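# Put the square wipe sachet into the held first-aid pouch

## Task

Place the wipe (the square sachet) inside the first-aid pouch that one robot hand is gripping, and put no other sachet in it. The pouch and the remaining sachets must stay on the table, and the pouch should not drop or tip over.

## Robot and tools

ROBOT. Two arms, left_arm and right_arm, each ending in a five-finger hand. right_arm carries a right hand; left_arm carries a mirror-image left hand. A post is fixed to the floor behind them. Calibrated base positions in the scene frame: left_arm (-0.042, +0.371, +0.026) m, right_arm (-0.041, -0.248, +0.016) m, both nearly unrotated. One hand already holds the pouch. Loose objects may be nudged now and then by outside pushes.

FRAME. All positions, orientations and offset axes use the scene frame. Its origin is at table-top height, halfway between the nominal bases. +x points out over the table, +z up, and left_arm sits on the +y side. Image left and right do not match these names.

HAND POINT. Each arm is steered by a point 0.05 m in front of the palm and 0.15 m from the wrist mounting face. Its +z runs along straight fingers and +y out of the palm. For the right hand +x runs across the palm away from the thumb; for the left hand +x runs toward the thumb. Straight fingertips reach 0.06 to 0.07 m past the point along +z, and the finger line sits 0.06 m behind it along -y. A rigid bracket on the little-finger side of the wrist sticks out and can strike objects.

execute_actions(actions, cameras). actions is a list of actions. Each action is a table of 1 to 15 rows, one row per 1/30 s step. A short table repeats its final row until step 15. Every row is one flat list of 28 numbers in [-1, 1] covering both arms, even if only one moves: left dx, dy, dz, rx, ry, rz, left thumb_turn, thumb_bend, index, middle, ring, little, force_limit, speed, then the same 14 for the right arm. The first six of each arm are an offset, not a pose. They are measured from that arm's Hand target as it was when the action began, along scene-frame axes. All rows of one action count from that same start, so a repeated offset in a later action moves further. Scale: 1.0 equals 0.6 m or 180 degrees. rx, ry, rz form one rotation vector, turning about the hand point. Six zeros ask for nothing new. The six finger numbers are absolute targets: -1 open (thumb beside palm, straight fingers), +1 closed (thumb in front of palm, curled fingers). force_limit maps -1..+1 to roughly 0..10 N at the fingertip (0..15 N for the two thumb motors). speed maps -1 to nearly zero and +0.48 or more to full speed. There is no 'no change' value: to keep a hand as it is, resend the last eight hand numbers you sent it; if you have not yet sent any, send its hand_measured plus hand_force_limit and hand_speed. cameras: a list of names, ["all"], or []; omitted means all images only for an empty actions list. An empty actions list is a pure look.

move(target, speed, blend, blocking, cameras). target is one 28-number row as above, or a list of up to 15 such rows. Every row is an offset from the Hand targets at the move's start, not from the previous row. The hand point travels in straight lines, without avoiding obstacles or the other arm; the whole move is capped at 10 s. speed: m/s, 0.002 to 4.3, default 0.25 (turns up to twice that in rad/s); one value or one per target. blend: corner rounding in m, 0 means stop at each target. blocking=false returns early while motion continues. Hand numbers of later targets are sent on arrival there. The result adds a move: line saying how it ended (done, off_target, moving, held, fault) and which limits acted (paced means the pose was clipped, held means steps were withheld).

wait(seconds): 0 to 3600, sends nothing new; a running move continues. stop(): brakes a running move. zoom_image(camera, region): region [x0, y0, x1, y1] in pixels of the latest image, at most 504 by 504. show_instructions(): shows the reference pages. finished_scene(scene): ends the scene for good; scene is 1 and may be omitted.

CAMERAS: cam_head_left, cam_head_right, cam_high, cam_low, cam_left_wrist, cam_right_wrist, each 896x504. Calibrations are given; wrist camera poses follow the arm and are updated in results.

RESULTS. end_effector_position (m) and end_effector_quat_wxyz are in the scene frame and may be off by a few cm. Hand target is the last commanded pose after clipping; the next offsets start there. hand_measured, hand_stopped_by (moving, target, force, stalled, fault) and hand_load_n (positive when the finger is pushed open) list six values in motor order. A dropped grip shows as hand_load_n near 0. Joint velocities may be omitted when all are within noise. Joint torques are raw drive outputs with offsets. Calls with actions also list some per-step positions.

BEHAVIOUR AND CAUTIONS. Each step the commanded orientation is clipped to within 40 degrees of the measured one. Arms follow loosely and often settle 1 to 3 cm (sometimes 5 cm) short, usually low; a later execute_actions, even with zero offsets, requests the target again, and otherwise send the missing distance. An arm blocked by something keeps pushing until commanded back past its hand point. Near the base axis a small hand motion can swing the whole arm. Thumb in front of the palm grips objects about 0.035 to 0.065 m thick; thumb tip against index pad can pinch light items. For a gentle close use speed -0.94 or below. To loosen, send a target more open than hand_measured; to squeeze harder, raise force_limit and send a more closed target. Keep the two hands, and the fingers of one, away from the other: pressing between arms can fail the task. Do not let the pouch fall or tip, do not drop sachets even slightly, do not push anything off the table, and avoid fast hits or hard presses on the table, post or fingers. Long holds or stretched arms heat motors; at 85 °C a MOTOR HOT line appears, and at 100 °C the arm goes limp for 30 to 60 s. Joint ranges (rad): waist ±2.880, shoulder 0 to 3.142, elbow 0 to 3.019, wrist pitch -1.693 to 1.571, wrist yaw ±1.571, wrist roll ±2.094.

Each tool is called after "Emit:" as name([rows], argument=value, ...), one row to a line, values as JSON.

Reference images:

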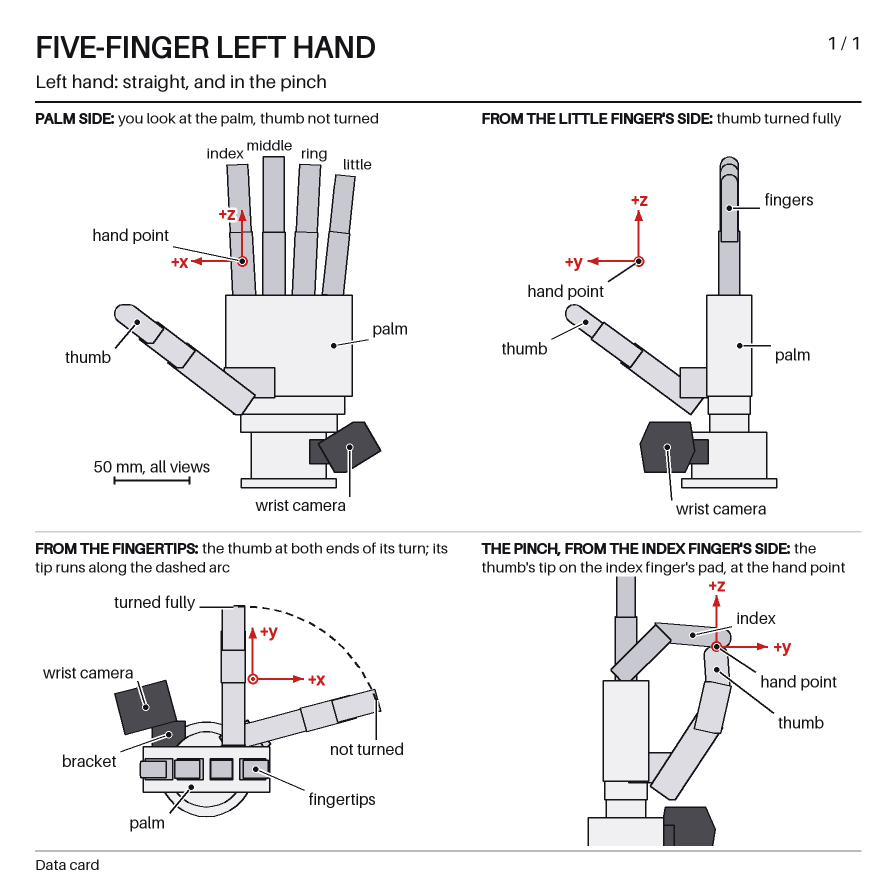

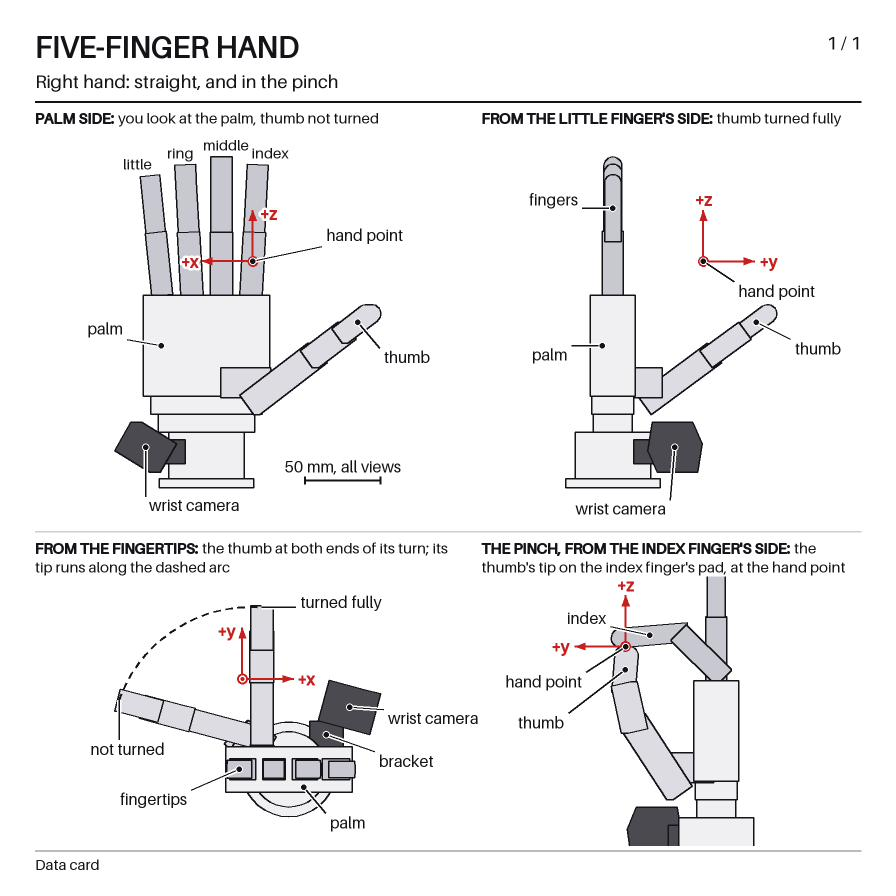

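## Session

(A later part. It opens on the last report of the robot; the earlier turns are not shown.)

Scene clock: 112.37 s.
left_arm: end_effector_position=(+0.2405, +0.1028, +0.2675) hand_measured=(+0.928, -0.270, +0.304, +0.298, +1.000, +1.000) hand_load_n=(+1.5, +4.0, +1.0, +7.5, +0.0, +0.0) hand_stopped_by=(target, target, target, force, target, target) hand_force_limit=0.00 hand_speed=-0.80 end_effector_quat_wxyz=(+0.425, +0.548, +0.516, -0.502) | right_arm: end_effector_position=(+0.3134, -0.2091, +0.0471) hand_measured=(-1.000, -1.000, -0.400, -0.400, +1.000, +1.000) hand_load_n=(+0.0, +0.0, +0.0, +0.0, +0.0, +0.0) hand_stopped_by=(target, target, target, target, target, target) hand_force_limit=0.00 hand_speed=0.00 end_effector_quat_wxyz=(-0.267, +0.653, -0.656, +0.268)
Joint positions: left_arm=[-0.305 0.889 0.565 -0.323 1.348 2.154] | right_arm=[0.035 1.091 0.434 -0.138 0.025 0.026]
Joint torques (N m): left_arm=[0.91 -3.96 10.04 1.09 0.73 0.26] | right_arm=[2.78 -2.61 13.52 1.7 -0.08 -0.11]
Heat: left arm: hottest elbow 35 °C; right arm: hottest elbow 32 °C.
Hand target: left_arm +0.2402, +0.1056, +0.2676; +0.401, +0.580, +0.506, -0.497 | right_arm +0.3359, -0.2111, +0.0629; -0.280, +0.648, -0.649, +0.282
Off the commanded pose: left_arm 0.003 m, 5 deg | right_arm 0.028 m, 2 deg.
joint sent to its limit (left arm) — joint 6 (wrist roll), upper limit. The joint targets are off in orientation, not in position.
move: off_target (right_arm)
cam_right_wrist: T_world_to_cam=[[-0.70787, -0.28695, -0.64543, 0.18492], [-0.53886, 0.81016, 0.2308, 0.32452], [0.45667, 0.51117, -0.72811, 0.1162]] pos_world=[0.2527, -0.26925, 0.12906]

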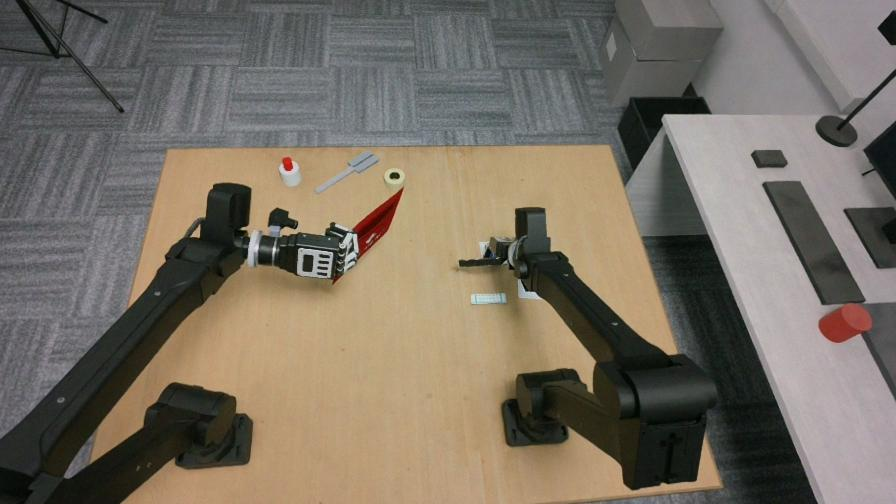

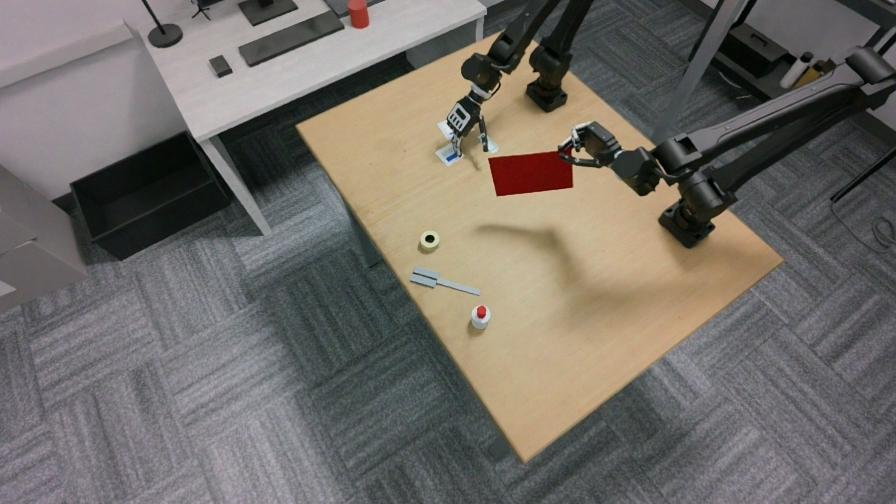

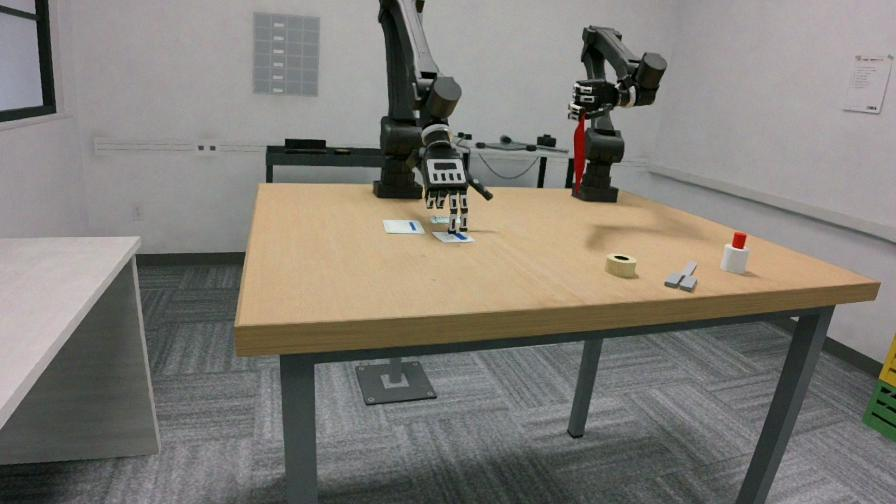

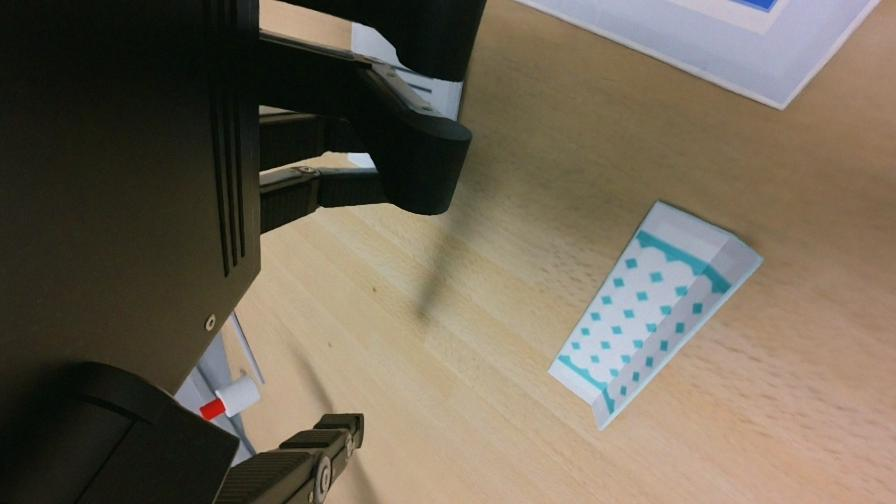

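Emit:
move([
  [0,0,0,0,0,0,0.928,-0.268,0.304,0.298,1,1,0,-0.8,0.0,0.0,0.05,0,0,0,-1,-1,-0.4,-0.4,1,1,0,0],
  [0,0,0,0,0,0,0.928,-0.268,0.304,0.298,1,1,0,-0.8,0.015,-0.028,0.033,0,0,0,-1,-1,-0.4,-0.4,1,1,0,0],
], speed=0.08, cameras=["cam_high","cam_low","cam_right_wrist"])

Emit:
zoom_image(camera="cam_low", region=[370, 120, 530, 260])

Emit:
zoom_image(camera="cam_high", region=[400, 60, 540, 180])

Scene clock: 122.93 s.
left_arm: end_effector_position=(+0.2405, +0.1028, +0.2675) hand_measured=(+0.928, -0.270, +0.304, +0.298, +1.000, +1.000) hand_load_n=(+1.5, +4.0, +1.5, +7.5, +0.0, +0.0) hand_stopped_by=(target, target, target, force, target, target) hand_force_limit=0.00 hand_speed=-0.80 end_effector_quat_wxyz=(+0.425, +0.548, +0.516, -0.502) | right_arm: end_effector_position=(+0.3189, -0.2253, +0.0615) hand_measured=(-1.000, -1.000, -0.400, -0.400, +1.000, +1.000) hand_load_n=(-0.5, +0.0, +0.0, +0.0, +0.0, +0.0) hand_stopped_by=(target, target, target, target, target, target) hand_force_limit=0.00 hand_speed=0.00 end_effector_quat_wxyz=(-0.263, +0.654, -0.659, +0.263)
Joint positions: left_arm=[-0.305 0.889 0.565 -0.323 1.348 2.154] | right_arm=[-0.026 1.079 0.48 -0.209 -0.018 -0.015]
Joint torques (N m): left_arm=[0.91 -3.96 10.04 1.09 0.73 0.26] | right_arm=[2.61 -3.08 14.49 1.69 -0.11 -0.12]
Heat: left arm: hottest elbow 35 °C; right arm: hottest elbow 34 °C.
Hand target: left_arm +0.2402, +0.1056, +0.2676; +0.401, +0.580, +0.506, -0.497 | right_arm +0.3450, -0.2280, +0.0828; -0.280, +0.648, -0.649, +0.283
Off the commanded pose: left_arm 0.003 m, 5 deg | right_arm 0.034 m, 3 deg.
joint sent to its limit (left arm) — joint 6 (wrist roll), upper limit. The joint targets are off in orientation, not in position.
move: off_target (right_arm)
cam_right_wrist: T_world_to_cam=[[-0.71737, -0.28394, -0.63621, 0.19662], [-0.53387, 0.81075, 0.24013, 0.33521], [0.44763, 0.51192, -0.73319, 0.13597]] pos_world=[0.25914, -0.28555, 0.14429]

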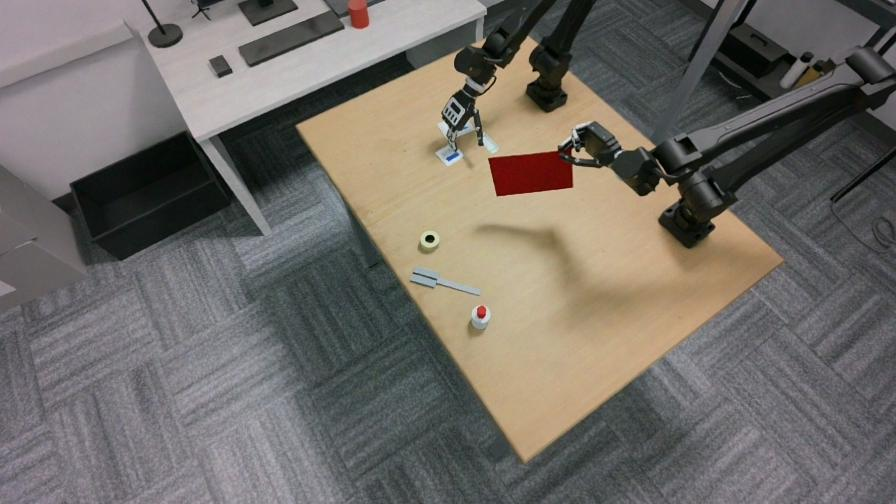

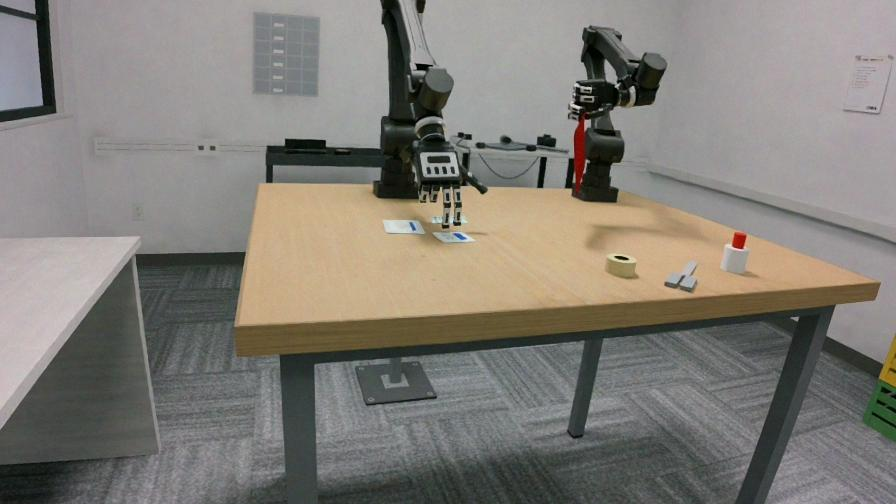

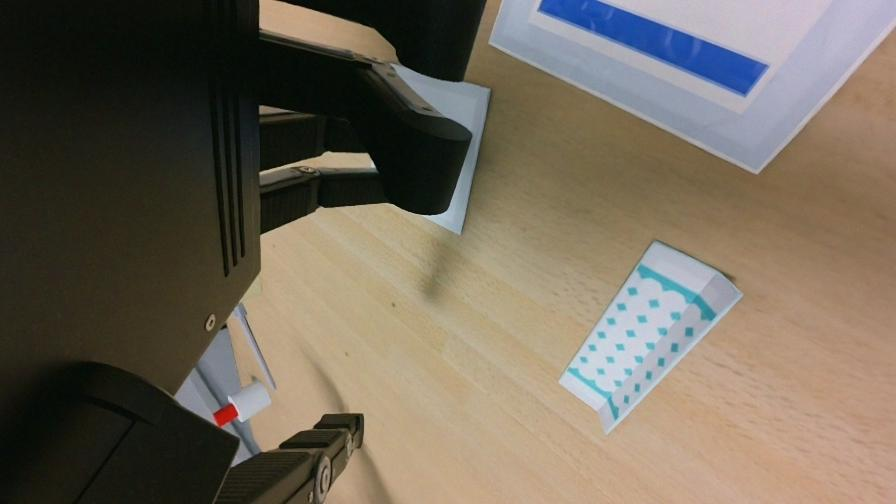

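Scaled by 3.150 from the camera's image (finer frame: 1280x720).

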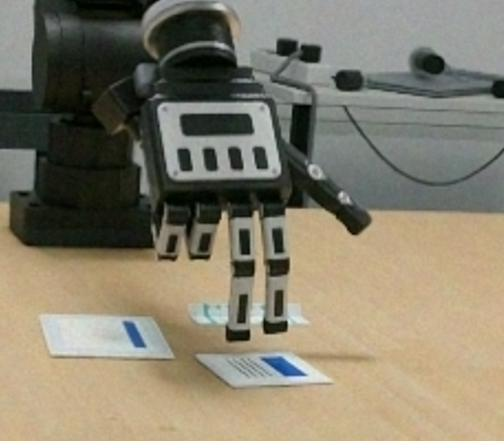

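Scaled by 3.600 from the camera's image (finer frame: 1280x720).

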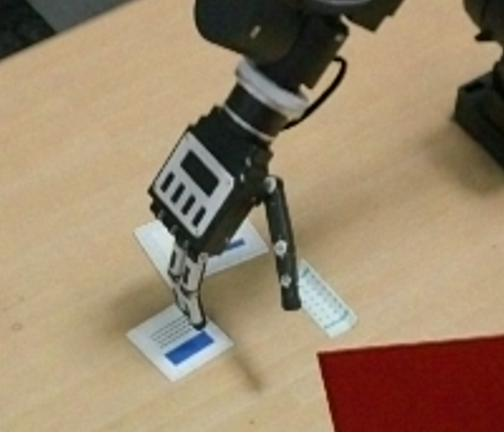

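Emit:
execute_actions([
  [[0,0,0,0,0,0,0.928,-0.268,0.304,0.298,1,1,0,-0.8,0.005,0,0,0,0,0,-1,-1,-0.4,-0.4,1,1,0,0],[0,0,0,0,0,0,0.928,-0.268,0.304,0.298,1,1,0,-0.8,0.01,0,0,0,0,0,-1,-1,-0.4,-0.4,1,1,0,0],[0,0,0,0,0,0,0.928,-0.268,0.304,0.298,1,1,0,-0.8,0.02,0,-0.005,0,0,0,-1,-1,-0.4,-0.4,1,1,0,0],[0,0,0,0,0,0,0.928,-0.268,0.304,0.298,1,1,0,-0.8,0.03,0,-0.01,0,0,0,-1,-1,-0.4,-0.4,1,1,0,0]],
], cameras=["cam_high","cam_right_wrist"])

Emit:
zoom_image(camera="cam_high", region=[400, 60, 540, 180])

Scene clock: 127.00 s.
left_arm: end_effector_position=(+0.2405, +0.1028, +0.2675) hand_measured=(+0.928, -0.270, +0.304, +0.298, +1.000, +1.000) hand_load_n=(+1.5, +4.0, +1.0, +7.5, +0.0, +0.0) hand_stopped_by=(target, target, target, force, target, target) hand_force_limit=0.00 hand_speed=-0.80 end_effector_quat_wxyz=(+0.425, +0.548, +0.516, -0.502) | right_arm: end_effector_position=(+0.3365, -0.2259, +0.0567) hand_measured=(-1.000, -1.000, -0.400, -0.400, +1.000, +1.000) hand_load_n=(+0.0, +0.0, +0.0, +0.0, +0.0, +0.0) hand_stopped_by=(target, target, target, target, target, target) hand_force_limit=0.00 hand_speed=0.00 end_effector_quat_wxyz=(-0.263, +0.654, -0.658, +0.263)
Joint positions: left_arm=[-0.305 0.889 0.565 -0.323 1.348 2.154] | right_arm=[-0.026 1.151 0.511 -0.167 -0.018 -0.015]
Joint torques (N m): left_arm=[0.85 -3.96 10.03 1.1 0.73 0.26] | right_arm=[2.84 -3.78 14.16 1.83 -0.08 -0.09]
Heat: left arm: hottest elbow 35 °C; right arm: hottest elbow 34 °C.
Hand target: left_arm +0.2402, +0.1056, +0.2676; +0.401, +0.580, +0.506, -0.497 | right_arm +0.3629, -0.2280, +0.0767; -0.280, +0.648, -0.649, +0.282
Off the commanded pose: left_arm 0.003 m, 5 deg | right_arm 0.033 m, 3 deg.
joint sent to its limit (left arm) — joint 6 (wrist roll), upper limit. The joint targets are off in orientation, not in position.
Step readings (end_effector_position of left_arm | right_arm):
0: (+0.2405, +0.1028, +0.2675) | (+0.3189, -0.2253, +0.0615)
1: (+0.2405, +0.1028, +0.2675) | (+0.3189, -0.2253, +0.0615)
2: (+0.2405, +0.1028, +0.2675) | (+0.3189, -0.2253, +0.0615)
4: (+0.2405, +0.1028, +0.2675) | (+0.3204, -0.2254, +0.0612)
8: (+0.2405, +0.1028, +0.2675) | (+0.3308, -0.2257, +0.0589)
15: (+0.2405, +0.1028, +0.2675) | (+0.3362, -0.2259, +0.0564)
cam_right_wrist: T_world_to_cam=[[-0.71659, -0.28431, -0.63692, 0.20569], [-0.53433, 0.8107, 0.23928, 0.34644], [0.44833, 0.51179, -0.73285, 0.1244]] pos_world=[0.27674, -0.28605, 0.13929]

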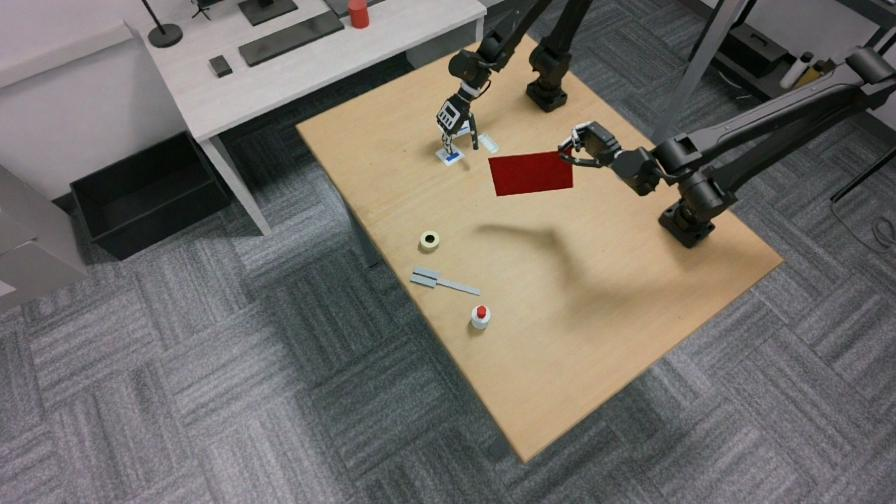

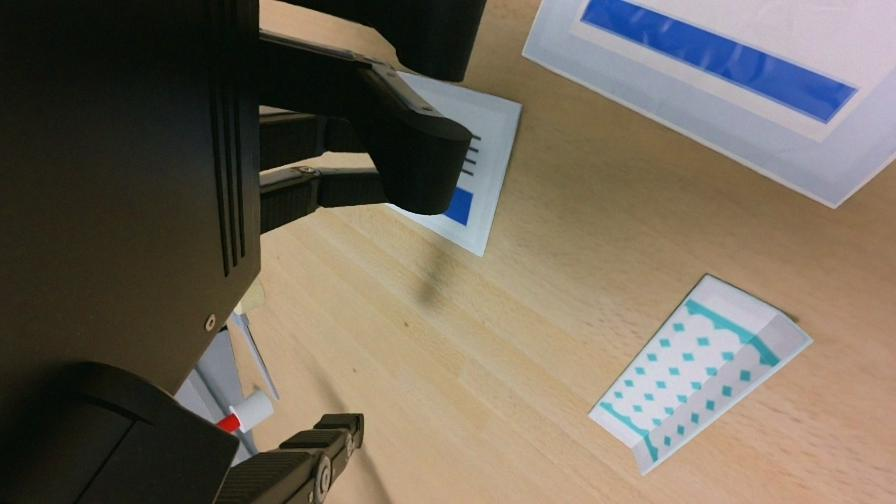

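Scaled by 3.600 from the camera's image (finer frame: 1280x720).

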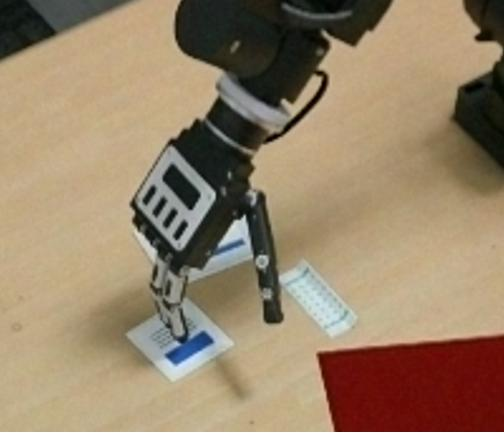

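Emit:
execute_actions([
  [[0,0,0,0,0,0,0.928,-0.268,0.304,0.298,1,1,0,-0.8,0,0.008,-0.003,0,0,0,-1,-1,-0.4,-0.4,1,1,0,0],[0,0,0,0,0,0,0.928,-0.268,0.304,0.298,1,1,0,-0.8,0,0.017,-0.008,0,0,0,-1,-1,-0.4,-0.4,1,1,0,0]],
])

Scene clock: 130.20 s.
left_arm: end_effector_position=(+0.2405, +0.1028, +0.2675) hand_measured=(+0.928, -0.270, +0.304, +0.298, +1.000, +1.000) hand_load_n=(+1.5, +4.0, +1.0, +7.5, +0.0, +0.0) hand_stopped_by=(target, target, target, force, target, target) hand_force_limit=0.00 hand_speed=-0.80 end_effector_quat_wxyz=(+0.425, +0.548, +0.516, -0.502) | right_arm: end_effector_position=(+0.3401, -0.2199, +0.0556) hand_measured=(-1.000, -1.000, -0.400, -0.400, +1.000, +1.000) hand_load_n=(+0.0, +0.0, +0.0, +0.0, +0.0, +0.0) hand_stopped_by=(target, target, target, target, target, target) hand_force_limit=0.00 hand_speed=0.00 end_effector_quat_wxyz=(-0.265, +0.656, -0.654, +0.268)
Joint positions: left_arm=[-0.305 0.889 0.565 -0.323 1.348 2.154] | right_arm=[-0.002 1.161 0.511 -0.148 0 -0.009]
Joint torques (N m): left_arm=[0.91 -3.96 10.03 1.07 0.73 0.26] | right_arm=[3.37 -3.96 13.42 1.69 0.14 0.1]
Heat: left arm: hottest elbow 35 °C; right arm: hottest elbow 34 °C.
Hand target: left_arm +0.2402, +0.1056, +0.2676; +0.401, +0.580, +0.506, -0.497 | right_arm +0.3629, -0.2177, +0.0718; -0.280, +0.648, -0.649, +0.282
Off the commanded pose: left_arm 0.003 m, 5 deg | right_arm 0.028 m, 3 deg.
joint sent to its limit (left arm) — joint 6 (wrist roll), upper limit. The joint targets are off in orientation, not in position.
Step readings (end_effector_position of left_arm | right_arm):
0: (+0.2405, +0.1028, +0.2675) | (+0.3365, -0.2259, +0.0567)
1: (+0.2405, +0.1028, +0.2675) | (+0.3365, -0.2259, +0.0567)
2: (+0.2405, +0.1028, +0.2675) | (+0.3368, -0.2259, +0.0568)
4: (+0.2405, +0.1028, +0.2675) | (+0.3383, -0.2263, +0.0569)
8: (+0.2405, +0.1028, +0.2675) | (+0.3398, -0.2212, +0.0564)
15: (+0.2405, +0.1028, +0.2675) | (+0.3400, -0.2200, +0.0556)

Emit:
execute_actions([
  [[0,0,0,0,0,0,0.928,-0.268,0.304,0.298,1,1,0,-0.8,-0.005,0,-0.013,0,0,0,-1,-1,-0.4,-0.4,1,1,0,0]],
])

Emit:
execute_actions([
  [[0,0,0,0,0,0,0.928,-0.268,0.304,0.298,1,1,0,-0.8,0,0,-0.01,0,0,0,-1,-1,-0.4,-0.4,1,1,0,0]],
], cameras=["cam_low","cam_high"])

Emit:
zoom_image(camera="cam_low", region=[370, 120, 530, 260])

Scene clock: 133.47 s.
left_arm: end_effector_position=(+0.2405, +0.1028, +0.2675) hand_measured=(+0.928, -0.270, +0.304, +0.298, +1.000, +1.000) hand_load_n=(+1.5, +4.0, +1.0, +7.5, +0.0, +0.0) hand_stopped_by=(target, target, target, force, target, target) hand_force_limit=0.00 hand_speed=-0.80 end_effector_quat_wxyz=(+0.425, +0.548, +0.516, -0.502) | right_arm: end_effector_position=(+0.3459, -0.2200, +0.0555) hand_measured=(-1.000, -1.000, -0.400, -0.400, +1.000, +1.000) hand_load_n=(+0.0, +0.0, +0.0, +0.0, +0.0, +0.0) hand_stopped_by=(target, target, target, target, target, target) hand_force_limit=0.00 hand_speed=0.00 end_effector_quat_wxyz=(-0.270, +0.653, -0.652, +0.274)
Joint positions: left_arm=[-0.305 0.889 0.565 -0.323 1.348 2.154] | right_arm=[-0.002 1.173 0.511 -0.118 0.001 -0.008]
Joint torques (N m): left_arm=[0.91 -3.96 10.04 1.09 0.73 0.26] | right_arm=[3.66 -4.07 11.67 1.85 0.13 0.08]
Heat: left arm: hottest elbow 35 °C; right arm: hottest elbow 34 °C.
Hand target: left_arm +0.2402, +0.1056, +0.2676; +0.401, +0.580, +0.506, -0.497 | right_arm +0.3599, -0.2177, +0.0641; -0.280, +0.648, -0.649, +0.282
Off the commanded pose: left_arm 0.003 m, 5 deg | right_arm 0.016 m, 2 deg.
joint sent to its limit (left arm) — joint 6 (wrist roll), upper limit. The joint targets are off in orientation, not in position.
Step readings (end_effector_position of left_arm | right_arm):
0: (+0.2405, +0.1028, +0.2675) | (+0.3401, -0.2199, +0.0556)
1: (+0.2405, +0.1028, +0.2675) | (+0.3403, -0.2199, +0.0557)
2: (+0.2405, +0.1028, +0.2675) | (+0.3411, -0.2200, +0.0560)
4: (+0.2405, +0.1028, +0.2675) | (+0.3436, -0.2200, +0.0565)
8: (+0.2405, +0.1028, +0.2675) | (+0.3455, -0.2200, +0.0558)
15: (+0.2405, +0.1028, +0.2675) | (+0.3459, -0.2200, +0.0555)

Scene clock: 134.17 s.
left_arm: end_effector_position=(+0.2405, +0.1028, +0.2675) hand_measured=(+0.928, -0.270, +0.304, +0.298, +1.000, +1.000) hand_load_n=(+1.5, +4.0, +1.0, +7.5, +0.0, +0.0) hand_stopped_by=(target, target, target, force, target, target) hand_force_limit=0.00 hand_speed=-0.80 end_effector_quat_wxyz=(+0.425, +0.548, +0.516, -0.502) | right_arm: end_effector_position=(+0.3500, -0.2201, +0.0530) hand_measured=(-1.000, -1.000, -0.400, -0.400, +1.000, +1.000) hand_load_n=(+0.0, +0.0, +0.0, +0.0, +0.5, +0.0) hand_stopped_by=(target, target, target, target, target, target) hand_force_limit=0.00 hand_speed=0.00 end_effector_quat_wxyz=(-0.273, +0.652, -0.651, +0.277)
Joint positions: left_arm=[-0.305 0.889 0.565 -0.323 1.348 2.154] | right_arm=[-0.002 1.19 0.511 -0.094 0.001 -0.008]
Joint torques (N m): left_arm=[0.85 -3.96 10.04 1.09 0.73 0.26] | right_arm=[3.66 -4.31 10.8 1.8 0.15 0.08]
Heat: left arm: hottest elbow 35 °C; right arm: hottest elbow 34 °C.
Hand target: left_arm +0.2402, +0.1056, +0.2676; +0.401, +0.580, +0.506, -0.497 | right_arm +0.3599, -0.2177, +0.0582; -0.280, +0.648, -0.649, +0.282
Off the commanded pose: left_arm 0.003 m, 5 deg | right_arm 0.011 m, 1 deg.
joint sent to its limit (left arm) — joint 6 (wrist roll), upper limit. The joint targets are off in orientation, not in position.
Step readings (end_effector_position of left_arm | right_arm):
0: (+0.2405, +0.1028, +0.2675) | (+0.3459, -0.2200, +0.0555)
1: (+0.2405, +0.1028, +0.2675) | (+0.3460, -0.2200, +0.0556)
2: (+0.2405, +0.1028, +0.2675) | (+0.3467, -0.2200, +0.0557)
4: (+0.2405, +0.1028, +0.2675) | (+0.3487, -0.2200, +0.0554)
8: (+0.2405, +0.1028, +0.2675) | (+0.3497, -0.2201, +0.0533)
15: (+0.2405, +0.1028, +0.2675) | (+0.3500, -0.2201, +0.0530)
Images, in order (width x height): cam_high 896x504, cam_low 896x504.

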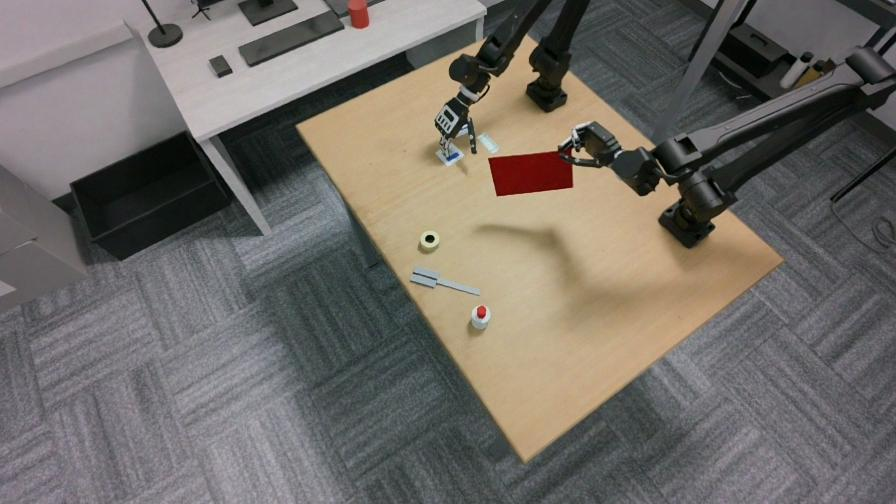

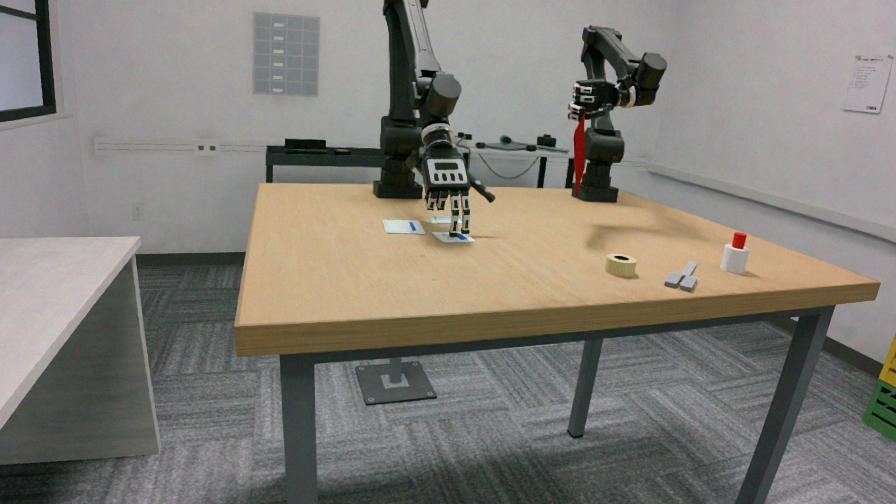

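Scaled by 3.150 from the camera's image (finer frame: 1280x720).

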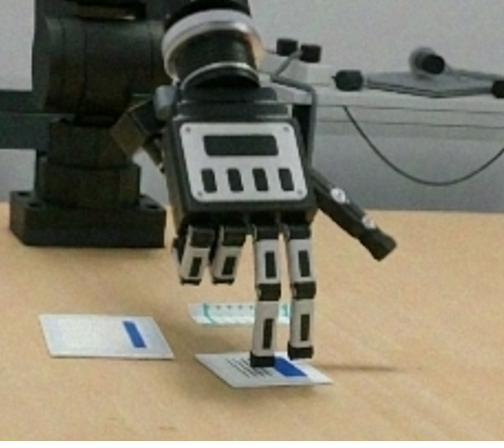

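Emit:
execute_actions([
  [[0,0,0,0,0,0,0.928,-0.268,0.304,0.298,1,1,0,-0.8,-0.012,0,-0.008,0,0,0,-1,-1,-0.4,-0.4,1,1,0,0]],
])

Emit:
execute_actions([
  [[0,0,0,0,0,0,0.928,-0.268,0.304,0.298,1,1,0,-0.8,0,0,-0.01,0,0,0,-1,-1,-0.4,-0.4,1,1,0,0]],
], cameras=["cam_low","cam_high","cam_right_wrist"])

Emit:
zoom_image(camera="cam_low", region=[370, 120, 530, 260])

Scene clock: 138.30 s.
left_arm: end_effector_position=(+0.2405, +0.1028, +0.2675) hand_measured=(+0.928, -0.270, +0.304, +0.298, +1.000, +1.000) hand_load_n=(+1.5, +4.0, +1.5, +7.5, +0.0, +0.0) hand_stopped_by=(target, target, target, force, target, target) hand_force_limit=0.00 hand_speed=-0.80 end_effector_quat_wxyz=(+0.425, +0.548, +0.516, -0.502) | right_arm: end_effector_position=(+0.3533, -0.2201, +0.0551) hand_measured=(-1.000, -1.000, -0.400, -0.400, +1.000, +1.000) hand_load_n=(+0.0, +0.0, +0.0, +0.0, +0.0, +0.0) hand_stopped_by=(target, target, target, target, target, target) hand_force_limit=0.00 hand_speed=0.00 end_effector_quat_wxyz=(-0.277, +0.650, -0.649, +0.281)
Joint positions: left_arm=[-0.305 0.889 0.565 -0.323 1.348 2.154] | right_arm=[-0.002 1.19 0.511 -0.08 0.001 -0.008]
Joint torques (N m): left_arm=[0.85 -3.96 10.04 1.09 0.73 0.26] | right_arm=[3.19 -4.89 8.68 1.8 0.12 0.08]
Heat: left arm: hottest elbow 35 °C; right arm: hottest elbow 33 °C.
Hand target: left_arm +0.2402, +0.1056, +0.2676; +0.401, +0.580, +0.506, -0.497 | right_arm +0.3527, -0.2177, +0.0534; -0.280, +0.648, -0.649, +0.282
Off the commanded pose: left_arm 0.003 m, 5 deg | right_arm 0.003 m, 0 deg.
joint sent to its limit (left arm) — joint 6 (wrist roll), upper limit. The joint targets are off in orientation, not in position.
Step readings (end_effector_position of left_arm | right_arm):
0: (+0.2405, +0.1028, +0.2675) | (+0.3500, -0.2201, +0.0530)
1: (+0.2405, +0.1028, +0.2675) | (+0.3501, -0.2201, +0.0531)
2: (+0.2405, +0.1028, +0.2675) | (+0.3505, -0.2201, +0.0533)
4: (+0.2405, +0.1028, +0.2675) | (+0.3518, -0.2201, +0.0542)
8: (+0.2405, +0.1028, +0.2675) | (+0.3531, -0.2201, +0.0550)
15: (+0.2405, +0.1028, +0.2675) | (+0.3533, -0.2201, +0.0551)

Scene clock: 139.00 s.
left_arm: end_effector_position=(+0.2405, +0.1028, +0.2675) hand_measured=(+0.928, -0.270, +0.304, +0.298, +1.000, +1.000) hand_load_n=(+1.5, +4.0, +1.5, +7.5, +0.0, +0.0) hand_stopped_by=(target, target, target, force, target, target) hand_force_limit=0.00 hand_speed=-0.80 end_effector_quat_wxyz=(+0.425, +0.548, +0.516, -0.502) | right_arm: end_effector_position=(+0.3541, -0.2201, +0.0529) hand_measured=(-1.000, -1.000, -0.400, -0.400, +1.000, +1.000) hand_load_n=(+0.0, +0.0, +0.0, +0.0, +0.0, +0.0) hand_stopped_by=(target, target, target, target, target, target) hand_force_limit=0.00 hand_speed=0.00 end_effector_quat_wxyz=(-0.280, +0.649, -0.647, +0.285)
Joint positions: left_arm=[-0.305 0.889 0.565 -0.323 1.348 2.154] | right_arm=[-0.002 1.195 0.502 -0.056 0.001 -0.008]
Joint torques (N m): left_arm=[0.91 -3.96 10.04 1.09 0.73 0.26] | right_arm=[3.37 -4.07 8.68 1.77 0.14 0.06]
Heat: left arm: hottest elbow 35 °C; right arm: hottest elbow 33 °C.
Hand target: left_arm +0.2402, +0.1056, +0.2676; +0.401, +0.580, +0.506, -0.497 | right_arm +0.3527, -0.2177, +0.0474; -0.280, +0.648, -0.649, +0.282
Off the commanded pose: left_arm 0.003 m, 5 deg | right_arm 0.006 m, 0 deg.
joint sent to its limit (left arm) — joint 6 (wrist roll), upper limit. The joint targets are off in orientation, not in position.
Step readings (end_effector_position of left_arm | right_arm):
0: (+0.2405, +0.1028, +0.2675) | (+0.3533, -0.2201, +0.0551)
1: (+0.2405, +0.1028, +0.2675) | (+0.3534, -0.2201, +0.0552)
2: (+0.2405, +0.1028, +0.2675) | (+0.3538, -0.2201, +0.0554)
4: (+0.2405, +0.1028, +0.2675) | (+0.3547, -0.2201, +0.0555)
8: (+0.2405, +0.1028, +0.2675) | (+0.3542, -0.2201, +0.0538)
15: (+0.2405, +0.1028, +0.2675) | (+0.3541, -0.2201, +0.0529)
cam_right_wrist: T_world_to_cam=[[-0.67654, -0.29419, -0.67508, 0.20325], [-0.55179, 0.80961, 0.20017, 0.36013], [0.48766, 0.50792, -0.71007, 0.09483]] pos_world=[0.28998, -0.27993, 0.13246]
Images, in order (width x height): cam_high 896x504, cam_low 896x504, cam_right_wrist 896x504.

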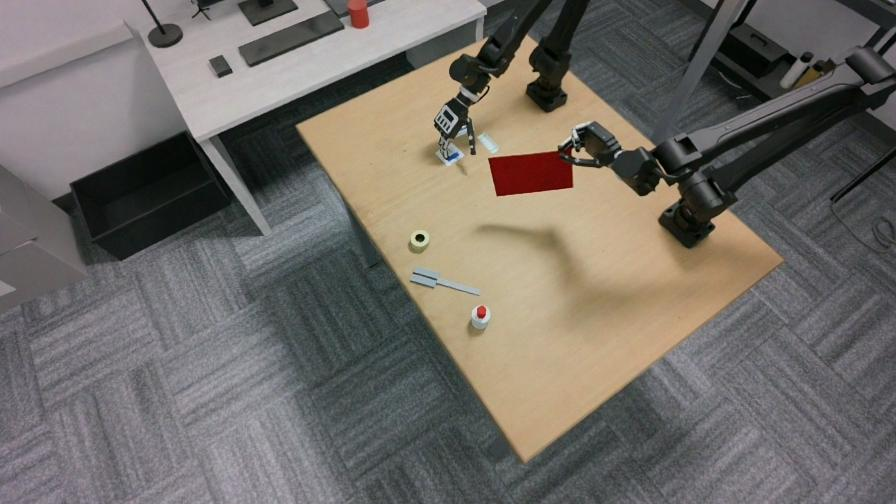

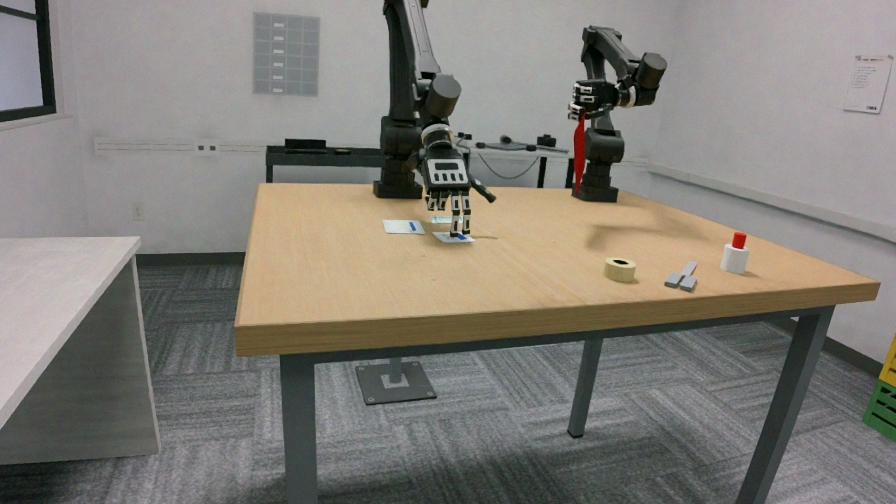

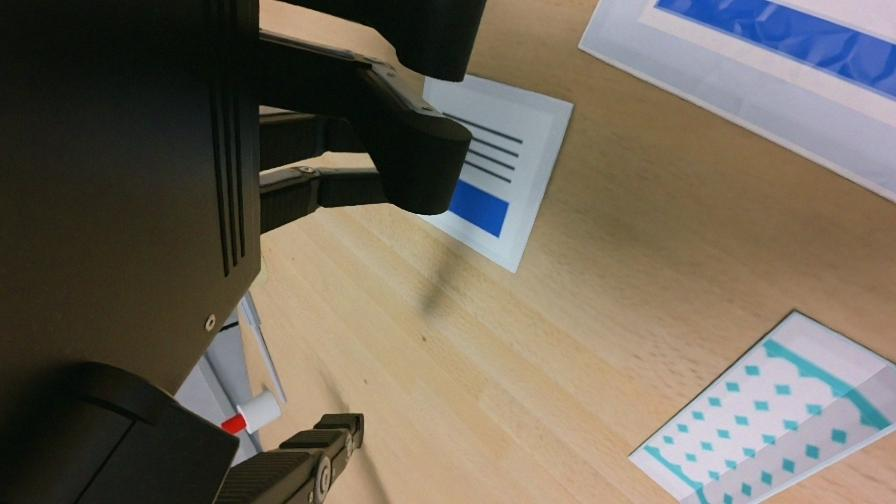

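Scaled by 3.150 from the camera's image (finer frame: 1280x720).

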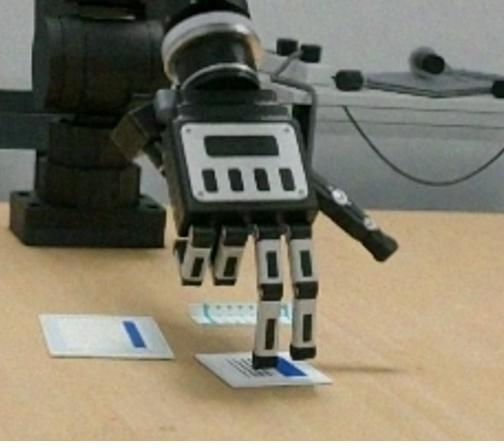

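Emit:
execute_actions([
  [[0,0,0,0,0,0,0.928,-0.268,0.304,0.298,1,1,0,-0.8,-0.012,0,0.0,0,0,0,-1,-1,-0.4,-0.4,1,1,0,0],[0,0,0,0,0,0,0.928,-0.268,0.304,0.298,1,1,0,-0.8,-0.027,0,0.0,0,0,0,-1,-1,-0.4,-0.4,1,1,0,0]],
])

Emit:
execute_actions([
  [[0,0,0,0,0,0,0.928,-0.268,0.304,0.298,1,1,0,-0.8,0,0,-0.008,0,0,0,-1,-1,-0.4,-0.4,1,1,0,0]],
], cameras=["cam_low","cam_high","cam_right_wrist"])

Emit:
zoom_image(camera="cam_low", region=[370, 120, 530, 260])

Emit:
zoom_image(camera="cam_high", region=[400, 60, 540, 180])

Scene clock: 145.17 s.
left_arm: end_effector_position=(+0.2405, +0.1028, +0.2675) hand_measured=(+0.928, -0.270, +0.304, +0.298, +1.000, +1.000) hand_load_n=(+1.5, +4.0, +1.0, +7.5, +0.0, +0.0) hand_stopped_by=(target, target, target, force, target, target) hand_force_limit=0.00 hand_speed=-0.80 end_effector_quat_wxyz=(+0.425, +0.548, +0.516, -0.502) | right_arm: end_effector_position=(+0.3396, -0.2200, +0.0483) hand_measured=(-1.000, -1.000, -0.400, -0.400, +1.000, +1.000) hand_load_n=(-0.5, +0.0, +0.0, +0.0, +0.0, +0.0) hand_stopped_by=(target, target, target, target, target, target) hand_force_limit=0.00 hand_speed=0.00 end_effector_quat_wxyz=(-0.279, +0.649, -0.648, +0.283)
Joint positions: left_arm=[-0.305 0.889 0.565 -0.323 1.348 2.154] | right_arm=[-0.002 1.161 0.464 -0.056 0.001 -0.007]
Joint torques (N m): left_arm=[0.91 -3.96 10.04 1.09 0.73 0.26] | right_arm=[3.55 -5.13 8.59 1.21 0.13 0.05]
Heat: left arm: hottest elbow 35 °C; right arm: hottest elbow 33 °C.
Hand target: left_arm +0.2402, +0.1056, +0.2676; +0.401, +0.580, +0.506, -0.497 | right_arm +0.3365, -0.2177, +0.0474; -0.280, +0.648, -0.649, +0.282
Off the commanded pose: left_arm 0.003 m, 5 deg | right_arm 0.004 m, 0 deg.
joint sent to its limit (left arm) — joint 6 (wrist roll), upper limit. The joint targets are off in orientation, not in position.
Step readings (end_effector_position of left_arm | right_arm):
0: (+0.2405, +0.1028, +0.2675) | (+0.3541, -0.2201, +0.0529)
1: (+0.2405, +0.1028, +0.2675) | (+0.3541, -0.2201, +0.0529)
2: (+0.2405, +0.1028, +0.2675) | (+0.3534, -0.2201, +0.0522)
4: (+0.2405, +0.1028, +0.2675) | (+0.3493, -0.2200, +0.0497)
8: (+0.2405, +0.1028, +0.2675) | (+0.3402, -0.2200, +0.0471)
15: (+0.2405, +0.1028, +0.2675) | (+0.3396, -0.2200, +0.0483)

Scene clock: 145.87 s.
left_arm: end_effector_position=(+0.2405, +0.1028, +0.2675) hand_measured=(+0.928, -0.270, +0.304, +0.298, +1.000, +1.000) hand_load_n=(+1.5, +4.0, +1.5, +7.5, +0.0, +0.0) hand_stopped_by=(target, target, target, force, target, target) hand_force_limit=0.00 hand_speed=-0.80 end_effector_quat_wxyz=(+0.425, +0.548, +0.516, -0.502) | right_arm: end_effector_position=(+0.3381, -0.2200, +0.0465) hand_measured=(-1.000, -1.000, -0.400, -0.400, +1.000, +1.000) hand_load_n=(+0.0, +0.0, +0.0, +0.0, +0.0, +0.0) hand_stopped_by=(target, target, target, target, target, target) hand_force_limit=0.00 hand_speed=0.00 end_effector_quat_wxyz=(-0.279, +0.649, -0.648, +0.284)
Joint positions: left_arm=[-0.305 0.889 0.565 -0.323 1.348 2.154] | right_arm=[-0.002 1.161 0.458 -0.048 0.001 -0.007]
Joint torques (N m): left_arm=[0.91 -3.96 10.04 1.09 0.73 0.26] | right_arm=[3.37 -4.01 8.51 1.73 0.13 0.06]
Heat: left arm: hottest elbow 35 °C; right arm: hottest elbow 33 °C.
Hand target: left_arm +0.2402, +0.1056, +0.2676; +0.401, +0.580, +0.506, -0.497 | right_arm +0.3367, -0.2177, +0.0427; -0.280, +0.648, -0.649, +0.283
Off the commanded pose: left_arm 0.003 m, 5 deg | right_arm 0.005 m, 0 deg.
joint sent to its limit (left arm) — joint 6 (wrist roll), upper limit. The joint targets are off in orientation, not in position.
Step readings (end_effector_position of left_arm | right_arm):
0: (+0.2405, +0.1028, +0.2675) | (+0.3396, -0.2200, +0.0483)
1: (+0.2405, +0.1028, +0.2675) | (+0.3396, -0.2200, +0.0483)
2: (+0.2405, +0.1028, +0.2675) | (+0.3396, -0.2200, +0.0483)
4: (+0.2405, +0.1028, +0.2675) | (+0.3393, -0.2200, +0.0479)
8: (+0.2405, +0.1028, +0.2675) | (+0.3378, -0.2200, +0.0463)
15: (+0.2405, +0.1028, +0.2675) | (+0.3381, -0.2200, +0.0465)
cam_right_wrist: T_world_to_cam=[[-0.67914, -0.29303, -0.67298, 0.18918], [-0.55023, 0.81008, 0.20253, 0.35198], [0.48582, 0.50784, -0.71139, 0.09873]] pos_world=[0.27419, -0.27983, 0.12626]
Images, in order (width x height): cam_high 896x504, cam_low 896x504, cam_right_wrist 896x504.

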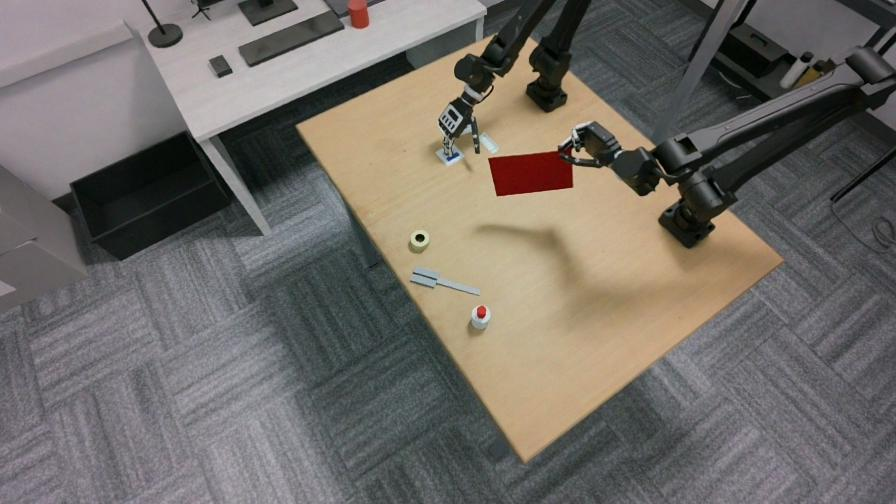

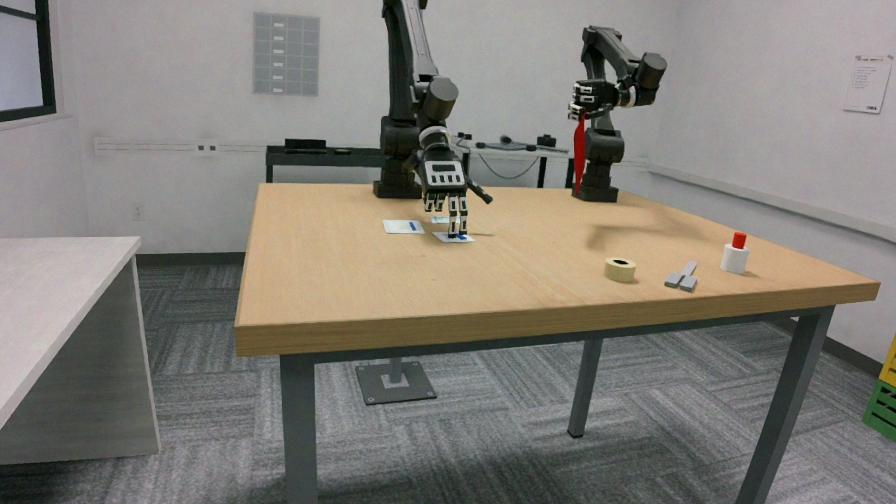

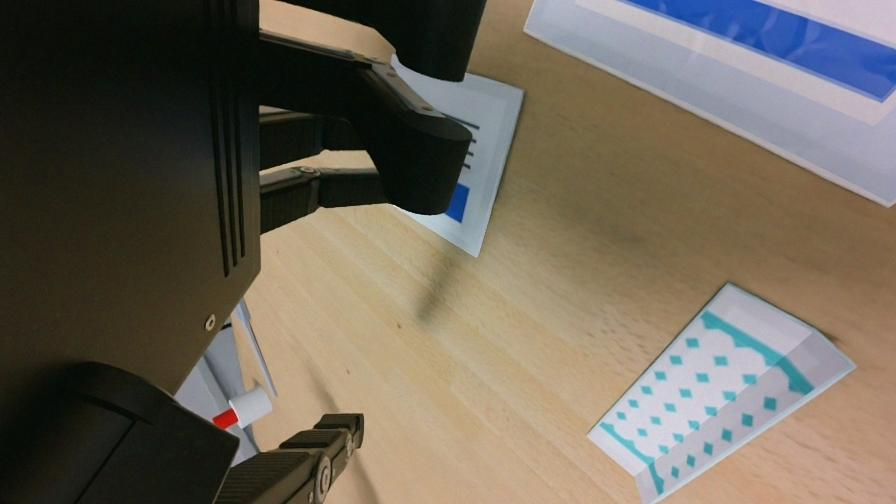

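Scaled by 3.150 from the camera's image (finer frame: 1280x720).

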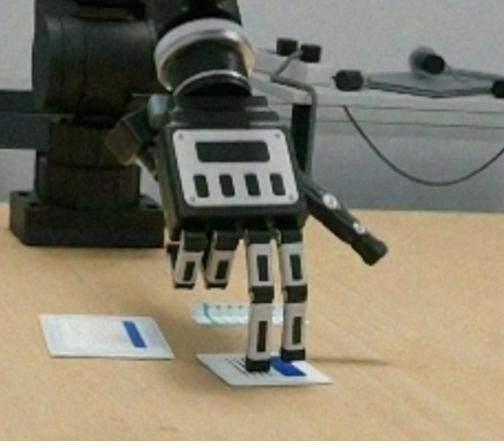

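Scaled by 3.600 from the camera's image (finer frame: 1280x720).

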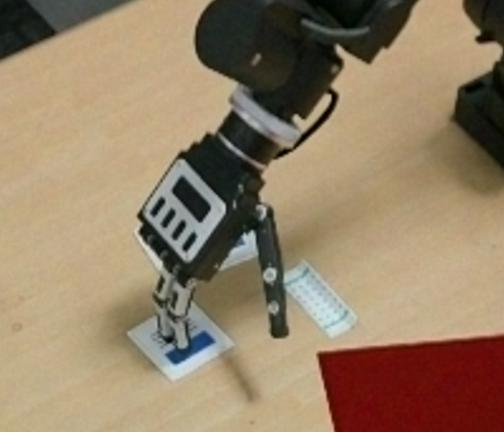

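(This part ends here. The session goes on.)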